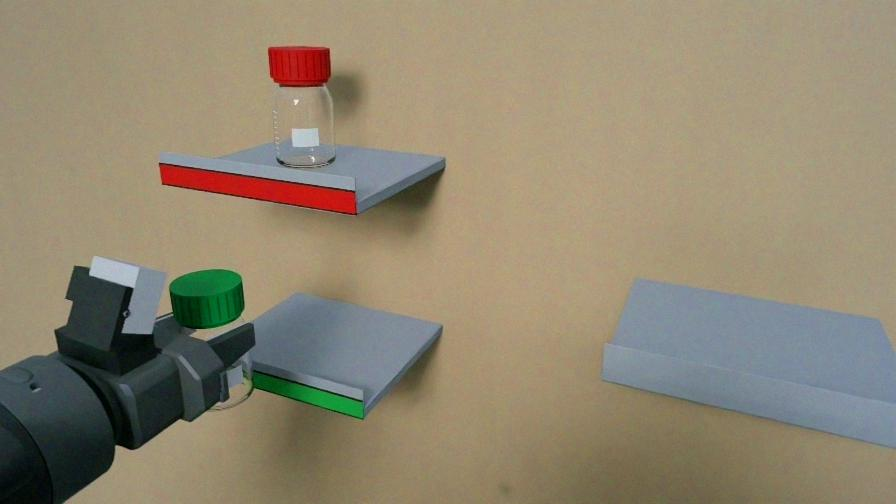

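move(target={"side": "left", "x": 0.25, "y": 0.386, "z": 1.232, "quat_wxyz": [0.5, 0.5, -0.5, -0.5]}, min_time_s=0.8)

move(target={"side": "left", "x": 0.317, "y": 0.386, "z": 1.231, "quat_wxyz": [0.5, 0.5, -0.5, -0.5]}, min_time_s=0.8, cameras=["head_camera"])

move(target={"side": "left", "x": 0.317, "y": 0.386, "z": 1.212, "quat_wxyz": [0.5, 0.5, -0.5, -0.5]}, min_time_s=0.7)

move(target={"side": "left", "x": 0.317, "y": 0.386, "z": 1.207, "quat_wxyz": [0.5, 0.5, -0.5, -0.5]}, min_time_s=0.5)

move(target={"side": "left", "x": 0.317, "y": 0.386, "z": 1.2035, "quat_wxyz": [0.5, 0.5, -0.5, -0.5]}, min_time_s=0.5, cameras=["head_camera"])

Scene clock: 234.00 s.
Joint torques (N m): left_arm=[-10.75 15.02 9.63 -5.6 -0.9 -1.29 -0.06] | right_arm=[-12.63 -13.2 -0.11 -2.15 -0.05 -1.86 -0.18]
External joint torques (N m): left_arm=[-0.99 1.96 -0.59 -0.11 -0.27 -0.16 -0.07] | right_arm=[0.98 -1.58 -0.5 0.14 0.05 0.14 -0.17]
Wrist force (N): left_arm=[0.6 -6.5 1.5] | right_arm=[2.9 4.6 0.8]
Wrist torque (N m): left_arm=[0.15 0.06 -0.03] | right_arm=[-0.25 0.06 -0.10]
Wrist force, peak (N): left_arm=[0.6 -7.2 1.5] | right_arm=[4.0 5.2 0.7]
move: done
base_odometry: x=+3.776 y=-0.482 heading=-0.054
lidar_m: 0.43 0.45 0.61 1.33 2.13 3.10 5.41 3.03 2.42 1.77 0.62 0.45
base_status: not commanded
joint_positions: torso_squat_rad=+0.350 torso_shift_rad=+0.000 torso_pitch_rad=+0.000 torso_yaw_rad=+0.000 left_shoulder_pitch_rad=+0.123 left_shoulder_roll_rad=+1.018 left_shoulder_yaw_rad=+0.096 left_elbow_rad=-2.128 left_forearm_roll_rad=+0.043 left_wrist_pitch_rad=+0.461 left_hand_roll_rad=-0.586 left_gripper_m=+0.055 right_shoulder_pitch_rad=-0.709 right_shoulder_roll_rad=-0.563 right_shoulder_yaw_rad=-0.818 right_elbow_rad=-2.327 right_forearm_roll_rad=-0.713 right_wrist_pitch_rad=+1.704 right_hand_roll_rad=+1.608 right_gripper_m=+0.100 head_pan_rad=+0.450 head_tilt_rad=+0.400
joint_status: all done
wheel_motors_off: 0
motor_effort: left_wheel=+5(5) right_wheel=+0(1)
chest: x=-0.2280 y=-0.0002 z=+1.2475 quat_wxyz=(+1.000, +0.000, +0.000, +0.000) (m; base frame)
left_hand: x=+0.2499 y=+0.3860 z=+1.2321 quat_wxyz=(+0.500, +0.500, -0.500, -0.500) (m; base frame)
left_hand_status: reached (checked arc, planned for 0.8 s): 0 mm and 0.0 deg off.
right_hand: x=+0.1804 y=-0.3899 z=+1.4350 quat_wxyz=(+0.500, -0.500, -0.500, +0.500) (m; base frame)
pictures: none

Scene clock: 235.30 s.
Joint torques (N m): left_arm=[-14.93 14.98 10.12 -5.58 -0.65 -1.46 0.06] | right_arm=[-12.39 -13.04 -0.34 -2.09 -0.21 -1.87 0.06]
External joint torques (N m): left_arm=[-1.02 0.89 -0.55 0.12 -0.09 -0.28 0.05] | right_arm=[1.22 -1.43 -0.73 0.2 -0.11 0.13 0.07]
Wrist force (N): left_arm=[0.8 -6.2 1.0] | right_arm=[3.5 4.8 0.5]
Wrist torque (N m): left_arm=[0.11 0.10 -0.02] | right_arm=[-0.28 0.15 -0.07]
Wrist force, peak (N): left_arm=[-10.2 19.0 1.5] | right_arm=[3.1 5.1 1.2]
move: done
base_odometry: x=+3.776 y=-0.482 heading=-0.054
lidar_m: 0.43 0.45 0.61 1.33 2.14 3.09 5.41 3.03 2.44 1.77 0.63 0.45
base_status: not commanded
joint_positions: torso_squat_rad=+0.350 torso_shift_rad=+0.000 torso_pitch_rad=+0.000 torso_yaw_rad=+0.000 left_shoulder_pitch_rad=-0.172 left_shoulder_roll_rad=+1.001 left_shoulder_yaw_rad=-0.080 left_elbow_rad=-1.859 left_forearm_roll_rad=+0.058 left_wrist_pitch_rad=+0.425 left_hand_roll_rad=-0.619 left_gripper_m=+0.055 right_shoulder_pitch_rad=-0.709 right_shoulder_roll_rad=-0.563 right_shoulder_yaw_rad=-0.818 right_elbow_rad=-2.327 right_forearm_roll_rad=-0.713 right_wrist_pitch_rad=+1.704 right_hand_roll_rad=+1.608 right_gripper_m=+0.100 head_pan_rad=+0.450 head_tilt_rad=+0.400
joint_status: all done
wheel_motors_off: 0
motor_effort: left_wheel=+5(6) right_wheel=-1(2)
chest: x=-0.2281 y=-0.0002 z=+1.2475 quat_wxyz=(+1.000, +0.000, +0.000, +0.000) (m; base frame)
left_hand: x=+0.3167 y=+0.3860 z=+1.2313 quat_wxyz=(+0.500, +0.500, -0.500, -0.500) (m; base frame)
left_hand_status: reached (checked arc, planned for 0.8 s): 0 mm and 0.0 deg off.
right_hand: x=+0.1803 y=-0.3899 z=+1.4351 quat_wxyz=(+0.500, -0.500, -0.500, +0.500) (m; base frame)
pictures: head_camera
camera_calibration:
head_camera: T_world_to_cam=[[0.410631, -0.91145, 0.0253245, 0.0524788], [-0.31356, -0.167238, -0.934725, 1.34683], [0.85619, 0.375887, -0.354467, 0.632678], [0, 0, 0, 1]] pos_world=[-0.140929, 0.0352583, 1.48186]

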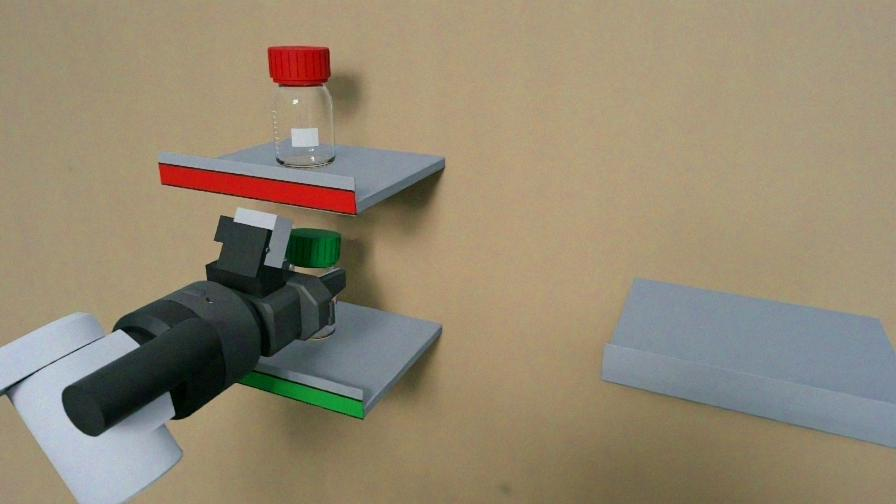

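Scene clock: 236.33 s.
Joint torques (N m): left_arm=[-6.36 11.07 4.39 -1.74 0.35 0.86 0.05] | right_arm=[-12.18 -12.63 0.06 -2.14 -0.17 -2.02 0.03]
External joint torques (N m): left_arm=[7.46 -2.73 -6 4.45 0.84 2.05 0.03] | right_arm=[1.43 -1.02 -0.33 0.16 -0.07 -0.01 0.04]
Wrist force (N): left_arm=[0.2 10.7 4.9] | right_arm=[3.3 4.3 1.3]
Wrist torque (N m): left_arm=[0.46 0.09 -0.05] | right_arm=[-0.19 0.07 -0.02]
Wrist force, peak (N): left_arm=[0.9 12.1 5.2] | right_arm=[3.1 5.2 1.6]
move: done
base_odometry: x=+3.776 y=-0.482 heading=-0.054
lidar_m: 0.43 0.44 0.61 1.33 2.14 3.09 5.41 3.03 2.43 1.76 0.62 0.45
base_status: not commanded
joint_positions: torso_squat_rad=+0.350 torso_shift_rad=+0.000 torso_pitch_rad=+0.000 torso_yaw_rad=+0.000 left_shoulder_pitch_rad=-0.154 left_shoulder_roll_rad=+0.955 left_shoulder_yaw_rad=-0.082 left_elbow_rad=-1.835 left_forearm_roll_rad=+0.017 left_wrist_pitch_rad=+0.389 left_hand_roll_rad=-0.627 left_gripper_m=+0.055 right_shoulder_pitch_rad=-0.709 right_shoulder_roll_rad=-0.563 right_shoulder_yaw_rad=-0.818 right_elbow_rad=-2.327 right_forearm_roll_rad=-0.713 right_wrist_pitch_rad=+1.704 right_hand_roll_rad=+1.608 right_gripper_m=+0.100 head_pan_rad=+0.450 head_tilt_rad=+0.400
joint_status: all done
wheel_motors_off: 0
motor_effort: left_wheel=+6(6) right_wheel=+0(1)
chest: x=-0.2282 y=-0.0003 z=+1.2475 quat_wxyz=(+1.000, +0.000, +0.000, +0.000) (m; base frame)
left_hand: x=+0.3164 y=+0.3852 z=+1.2145 quat_wxyz=(+0.499, +0.500, -0.500, -0.500) (m; base frame)
left_hand_status: reached (checked arc, planned for 0.7 s): 3 mm and 0.1 deg off.
right_hand: x=+0.1800 y=-0.3900 z=+1.4351 quat_wxyz=(+0.500, -0.500, -0.500, +0.500) (m; base frame)
pictures: none

Scene clock: 237.17 s.
Joint torques (N m): left_arm=[1.56 6.51 -3.15 3.47 1.58 2.64 0.17] | right_arm=[-12.72 -12.21 -0.09 -1.98 -0.15 -1.81 0.13]
External joint torques (N m): left_arm=[15.42 -7.22 -13.43 9.81 2.06 3.84 0.16] | right_arm=[0.9 -0.61 -0.49 0.31 -0.05 0.2 0.13]
Wrist force (N): left_arm=[-1.2 26.2 9.1] | right_arm=[2.4 5.1 1.2]
Wrist torque (N m): left_arm=[0.64 0.15 -0.12] | right_arm=[-0.32 -0.02 -0.07]
Wrist force, peak (N): left_arm=[-1.4 27.1 9.2] | right_arm=[4.1 5.0 0.9]
move: done
base_odometry: x=+3.776 y=-0.482 heading=-0.054
lidar_m: 0.43 0.45 0.61 1.33 2.13 3.09 5.41 3.03 2.43 1.77 0.62 0.45
base_status: not commanded
joint_positions: torso_squat_rad=+0.350 torso_shift_rad=+0.000 torso_pitch_rad=-0.001 torso_yaw_rad=+0.000 left_shoulder_pitch_rad=-0.153 left_shoulder_roll_rad=+0.939 left_shoulder_yaw_rad=-0.080 left_elbow_rad=-1.823 left_forearm_roll_rad=+0.002 left_wrist_pitch_rad=+0.373 left_hand_roll_rad=-0.630 left_gripper_m=+0.055 right_shoulder_pitch_rad=-0.709 right_shoulder_roll_rad=-0.563 right_shoulder_yaw_rad=-0.818 right_elbow_rad=-2.327 right_forearm_roll_rad=-0.713 right_wrist_pitch_rad=+1.704 right_hand_roll_rad=+1.608 right_gripper_m=+0.100 head_pan_rad=+0.450 head_tilt_rad=+0.400
joint_status: all done
wheel_motors_off: 0
motor_effort: left_wheel=+5(6) right_wheel=+0(1)
chest: x=-0.2286 y=-0.0004 z=+1.2475 quat_wxyz=(+1.000, +0.001, -0.001, +0.000) (m; base frame)
left_hand: x=+0.3170 y=+0.3853 z=+1.2123 quat_wxyz=(+0.497, +0.502, -0.502, -0.499) (m; base frame)
left_hand_status: reached (checked arc, planned for 0.5 s): 5 mm and 0.6 deg off.
right_hand: x=+0.1796 y=-0.3902 z=+1.4353 quat_wxyz=(+0.500, -0.500, -0.500, +0.500) (m; base frame)
pictures: none

Scene clock: 238.00 s.
Joint torques (N m): left_arm=[7.7 3.66 -9.29 6.97 2.64 4.26 0.19] | right_arm=[-12.43 -12.81 -0.68 -1.84 -0.21 -1.88 0.03]
External joint torques (N m): left_arm=[21.59 -10.02 -19.51 13.4 3.09 5.46 0.17] | right_arm=[1.19 -1.22 -1.09 0.44 -0.11 0.12 0.04]
Wrist force (N): left_arm=[-3.1 38.6 12.0] | right_arm=[2.6 5.1 1.2]
Wrist torque (N m): left_arm=[0.79 0.20 -0.21] | right_arm=[-0.31 -0.01 -0.02]
Wrist force, peak (N): left_arm=[-3.3 39.0 11.9] | right_arm=[2.9 5.4 0.7]
move: done
base_odometry: x=+3.776 y=-0.482 heading=-0.054
lidar_m: 0.43 0.45 0.61 1.33 2.14 3.09 5.41 3.03 2.43 1.77 0.62 0.46
base_status: not commanded
joint_positions: torso_squat_rad=+0.350 torso_shift_rad=-0.001 torso_pitch_rad=-0.002 torso_yaw_rad=+0.000 left_shoulder_pitch_rad=-0.153 left_shoulder_roll_rad=+0.930 left_shoulder_yaw_rad=-0.079 left_elbow_rad=-1.816 left_forearm_roll_rad=-0.007 left_wrist_pitch_rad=+0.364 left_hand_roll_rad=-0.632 left_gripper_m=+0.055 right_shoulder_pitch_rad=-0.709 right_shoulder_roll_rad=-0.563 right_shoulder_yaw_rad=-0.818 right_elbow_rad=-2.327 right_forearm_roll_rad=-0.713 right_wrist_pitch_rad=+1.704 right_hand_roll_rad=+1.608 right_gripper_m=+0.100 head_pan_rad=+0.450 head_tilt_rad=+0.400
joint_status: all done
wheel_motors_off: 0
motor_effort: left_wheel=+6(6) right_wheel=-1(1)
chest: x=-0.2289 y=-0.0005 z=+1.2474 quat_wxyz=(+1.000, +0.001, -0.001, +0.000) (m; base frame)
left_hand: x=+0.3173 y=+0.3853 z=+1.2107 quat_wxyz=(+0.495, +0.503, -0.503, -0.498) (m; base frame)
left_hand_status: reached (checked arc, planned for 0.5 s): 7 mm and 0.8 deg off.
right_hand: x=+0.1792 y=-0.3903 z=+1.4354 quat_wxyz=(+0.500, -0.501, -0.500, +0.500) (m; base frame)
pictures: head_camera
camera_calibration:
head_camera: T_world_to_cam=[[0.410661, -0.911436, 0.0253254, 0.0525131], [-0.312177, -0.166644, -0.935294, 1.34758], [0.856681, 0.376183, -0.352964, 0.6318], [0, 0, 0, 1]] pos_world=[-0.142134, 0.0347561, 1.48205]

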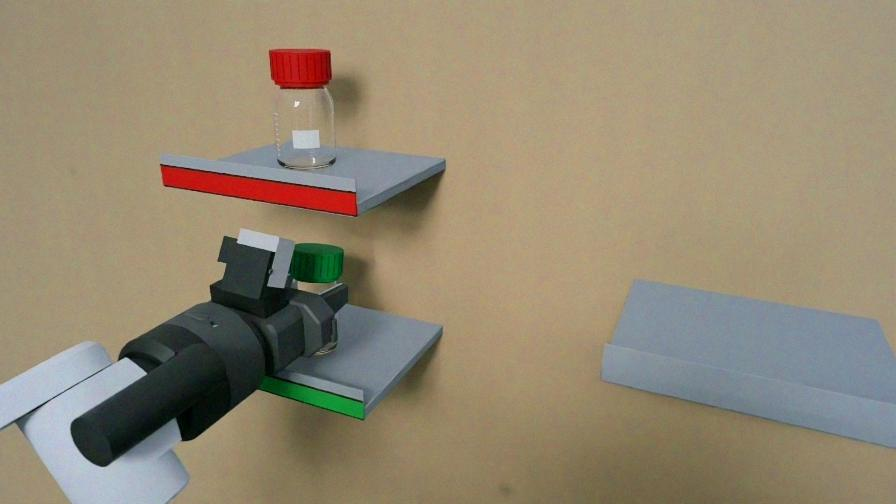

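zoom_image(camera="head_camera", region=[200, 220, 450, 430])

Scaled by 2.016 from the camera's 896x504 image, which has a finer 1280x720 frame.

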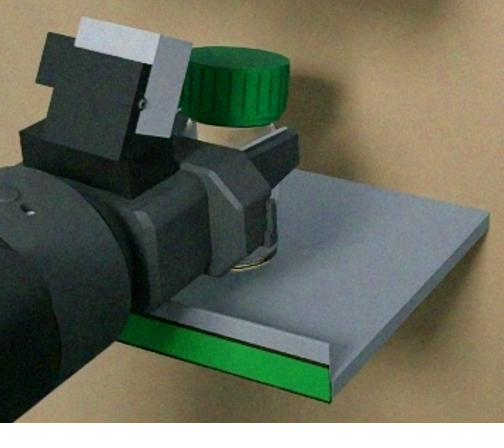

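move(target={"side": "left", "x": 0.317, "y": 0.386, "z": 1.214, "quat_wxyz": [0.5, 0.5, -0.5, -0.5]}, min_time_s=0.5)

move(joints={"left_gripper_m": 0.1}, cameras=["head_camera", "left_wrist_camera"])

Scene clock: 242.90 s.
Joint torques (N m): left_arm=[-8.71 13.84 4.43 -1.68 -0.05 1.06 0.32] | right_arm=[-12.33 -12.23 -0.26 -2.28 -0.13 -1.87 0.09]
External joint torques (N m): left_arm=[5.2 0.01 -5.95 4.52 0.45 2.24 0.3] | right_arm=[1.28 -0.63 -0.65 0.02 -0.03 0.14 0.1]
Wrist force (N): left_arm=[3.6 6.1 4.3] | right_arm=[3.6 4.6 0.6]
Wrist torque (N m): left_arm=[0.15 0.03 0.02] | right_arm=[-0.21 0.10 -0.08]
Wrist force, peak (N): left_arm=[-3.0 38.7 11.9] | right_arm=[3.8 4.9 1.7]
move: done
base_odometry: x=+3.776 y=-0.482 heading=-0.054
lidar_m: 0.43 0.45 0.61 1.33 2.14 3.10 5.41 3.04 2.43 1.77 0.63 0.45
base_status: not commanded
joint_positions: torso_squat_rad=+0.350 torso_shift_rad=+0.000 torso_pitch_rad=-0.001 torso_yaw_rad=+0.000 left_shoulder_pitch_rad=-0.159 left_shoulder_roll_rad=+0.953 left_shoulder_yaw_rad=-0.083 left_elbow_rad=-1.828 left_forearm_roll_rad=+0.016 left_wrist_pitch_rad=+0.386 left_hand_roll_rad=-0.626 left_gripper_m=+0.055 right_shoulder_pitch_rad=-0.709 right_shoulder_roll_rad=-0.563 right_shoulder_yaw_rad=-0.818 right_elbow_rad=-2.327 right_forearm_roll_rad=-0.713 right_wrist_pitch_rad=+1.704 right_hand_roll_rad=+1.608 right_gripper_m=+0.100 head_pan_rad=+0.450 head_tilt_rad=+0.400
joint_status: all done
wheel_motors_off: 0
motor_effort: left_wheel=+6(7) right_wheel=+0(1)
chest: x=-0.2285 y=-0.0004 z=+1.2475 quat_wxyz=(+1.000, +0.001, +0.000, +0.000) (m; base frame)
left_hand: x=+0.3176 y=+0.3856 z=+1.2154 quat_wxyz=(+0.499, +0.501, -0.501, -0.499) (m; base frame)
left_hand_status: reached (checked arc, planned for 0.5 s): 2 mm and 0.2 deg off.
right_hand: x=+0.1797 y=-0.3902 z=+1.4352 quat_wxyz=(+0.500, -0.500, -0.500, +0.500) (m; base frame)
pictures: none

Scene clock: 243.90 s.
Joint torques (N m): left_arm=[-13.62 14.54 7.98 -5.56 -0.34 -1.04 0.27] | right_arm=[-12.67 -12.47 0.08 -1.98 -0.06 -2.04 0.25]
External joint torques (N m): left_arm=[0.26 0.72 -2.41 0.65 0.15 0.15 0.25] | right_arm=[0.94 -0.86 -0.31 0.31 0.04 -0.03 0.26]
Wrist force (N): left_arm=[0.5 -4.1 0.4] | right_arm=[3.0 4.5 1.1]
Wrist torque (N m): left_arm=[0.06 0.07 -0.14] | right_arm=[-0.26 0.01 -0.06]
Wrist force, peak (N): left_arm=[3.3 6.2 4.5] | right_arm=[3.3 5.7 0.5]
move: done
base_odometry: x=+3.776 y=-0.482 heading=-0.054
lidar_m: 0.43 0.45 0.61 1.33 2.14 3.09 5.41 3.02 2.43 1.76 0.63 0.45
base_status: not commanded
joint_positions: torso_squat_rad=+0.350 torso_shift_rad=+0.000 torso_pitch_rad=+0.000 torso_yaw_rad=+0.000 left_shoulder_pitch_rad=-0.158 left_shoulder_roll_rad=+0.953 left_shoulder_yaw_rad=-0.084 left_elbow_rad=-1.827 left_forearm_roll_rad=+0.016 left_wrist_pitch_rad=+0.386 left_hand_roll_rad=-0.626 left_gripper_m=+0.100 right_shoulder_pitch_rad=-0.709 right_shoulder_roll_rad=-0.563 right_shoulder_yaw_rad=-0.818 right_elbow_rad=-2.327 right_forearm_roll_rad=-0.713 right_wrist_pitch_rad=+1.704 right_hand_roll_rad=+1.608 right_gripper_m=+0.100 head_pan_rad=+0.450 head_tilt_rad=+0.400
joint_status: all done
wheel_motors_off: 0
motor_effort: left_wheel=+6(7) right_wheel=+0(1)
chest: x=-0.2282 y=-0.0003 z=+1.2475 quat_wxyz=(+1.000, +0.000, +0.000, +0.000) (m; base frame)
left_hand: x=+0.3178 y=+0.3862 z=+1.2137 quat_wxyz=(+0.500, +0.500, -0.500, -0.500) (m; base frame)
right_hand: x=+0.1802 y=-0.3900 z=+1.4351 quat_wxyz=(+0.500, -0.500, -0.500, +0.500) (m; base frame)
pictures: head_camera, left_wrist_camera
camera_calibration:
head_camera: T_world_to_cam=[[0.41069, -0.911426, 0.0252433, 0.0525946], [-0.313487, -0.167148, -0.934766, 1.34692], [0.856189, 0.375985, -0.354366, 0.63277], [0, 0, 0, 1]] pos_world=[-0.141129, 0.0351578, 1.48196]
left_wrist_camera: T_world_to_cam=[[-0.0359736, -0.99934, -0.00500387, 0.402336], [-0.466374, 0.0212162, -0.884333, 1.24057], [0.883856, -0.029479, -0.46683, 0.371335], [0, 0, 0, 1]] pos_world=[0.264838, 0.386697, 1.27244]

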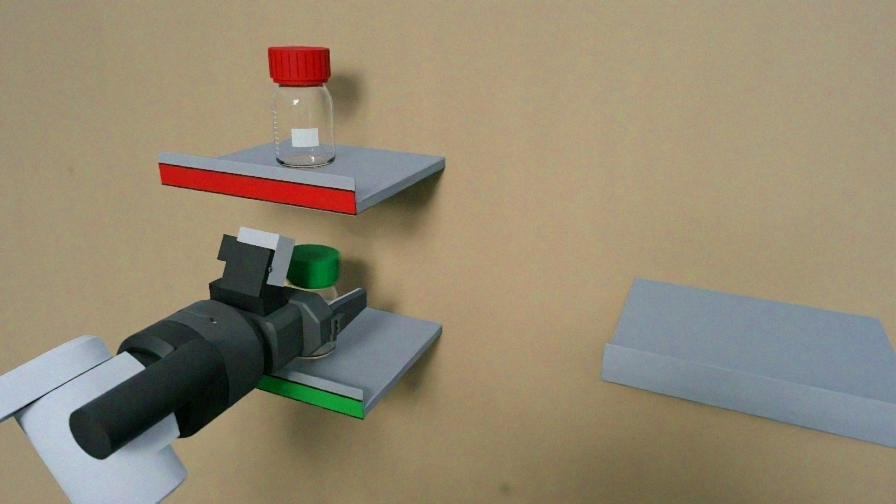

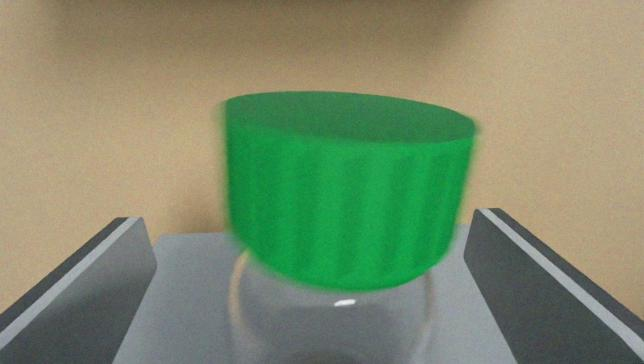

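move(cameras=["head_camera", "left_wrist_camera"])

Scene clock: 244.10 s.
Joint torques (N m): left_arm=[-13.35 14.12 7.81 -5.54 -0.48 -0.98 0.39] | right_arm=[-12.89 -12.94 0.06 -1.99 -0.14 -1.71 -0.01]
External joint torques (N m): left_arm=[0.54 0.3 -2.57 0.67 0.01 0.21 0.38] | right_arm=[0.72 -1.33 -0.33 0.3 -0.04 0.3 -0.01]
Motor temperatures (°C): left_arm=[34 39 32 39 35 42 39] | right_arm=[34 36 34 34 35 34 43]
Wrist force (N): left_arm=[0.7 -3.8 0.3] | right_arm=[2.7 4.8 0.4]
Wrist torque (N m): left_arm=[0.04 0.06 -0.15] | right_arm=[-0.29 0.00 -0.06]
Wrist force, peak (N): left_arm=[0.5 -4.3 0.9] | right_arm=[2.8 5.1 1.0]
base_odometry: x=+3.776 y=-0.482 heading=-0.054
lidar_m: 0.43 0.45 0.61 1.33 2.14 3.10 5.41 3.04 2.43 1.77 0.62 0.45
base_status: not commanded
joint_positions: torso_squat_rad=+0.350 torso_shift_rad=+0.000 torso_pitch_rad=+0.000 torso_yaw_rad=+0.000 left_shoulder_pitch_rad=-0.158 left_shoulder_roll_rad=+0.953 left_shoulder_yaw_rad=-0.084 left_elbow_rad=-1.827 left_forearm_roll_rad=+0.016 left_wrist_pitch_rad=+0.386 left_hand_roll_rad=-0.626 left_gripper_m=+0.100 right_shoulder_pitch_rad=-0.709 right_shoulder_roll_rad=-0.563 right_shoulder_yaw_rad=-0.818 right_elbow_rad=-2.327 right_forearm_roll_rad=-0.713 right_wrist_pitch_rad=+1.704 right_hand_roll_rad=+1.608 right_gripper_m=+0.100 head_pan_rad=+0.450 head_tilt_rad=+0.400
joint_status: all done
wheel_motors_off: 0
motor_effort: left_wheel=+6(7) right_wheel=+0(1)
chest: x=-0.2282 y=-0.0003 z=+1.2475 quat_wxyz=(+1.000, +0.000, +0.000, +0.000) (m; base frame)
left_hand: x=+0.3178 y=+0.3862 z=+1.2136 quat_wxyz=(+0.500, +0.500, -0.500, -0.500) (m; base frame)
right_hand: x=+0.1802 y=-0.3900 z=+1.4351 quat_wxyz=(+0.500, -0.500, -0.500, +0.500) (m; base frame)
pictures: head_camera, left_wrist_camera
camera_calibration:
head_camera: T_world_to_cam=[[0.41069, -0.911426, 0.0252433, 0.0525946], [-0.313487, -0.167148, -0.934766, 1.34692], [0.856189, 0.375985, -0.354366, 0.63277], [0, 0, 0, 1]] pos_world=[-0.141129, 0.0351578, 1.48196]
left_wrist_camera: T_world_to_cam=[[-0.0359772, -0.99934, -0.00500221, 0.402335], [-0.466415, 0.0212178, -0.884311, 1.24055], [0.883834, -0.0294819, -0.466871, 0.371394], [0, 0, 0, 1]] pos_world=[0.264838, 0.386697, 1.27244]

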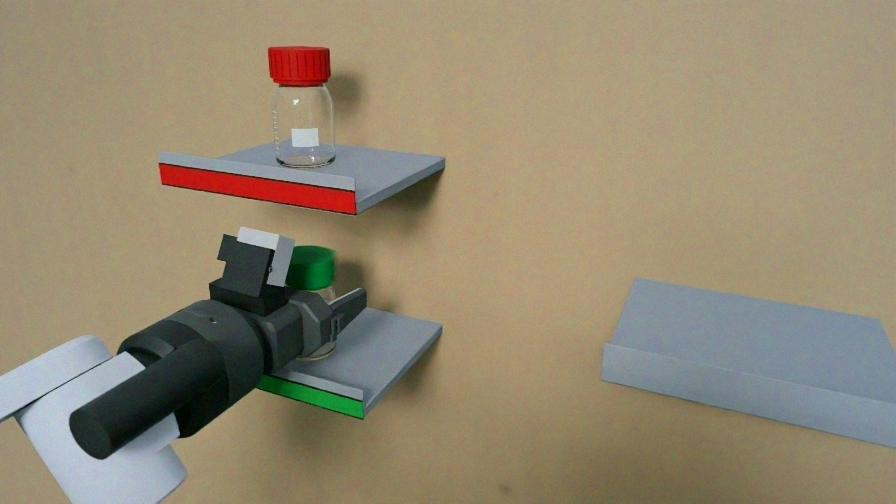

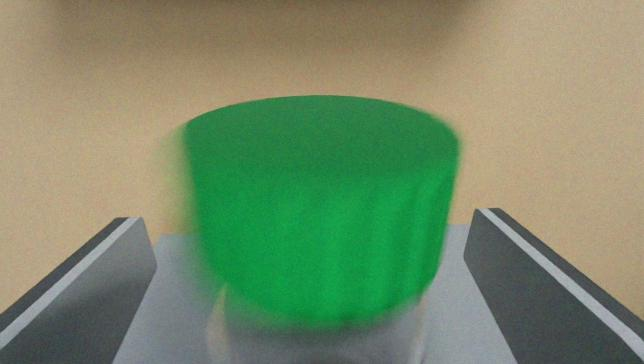

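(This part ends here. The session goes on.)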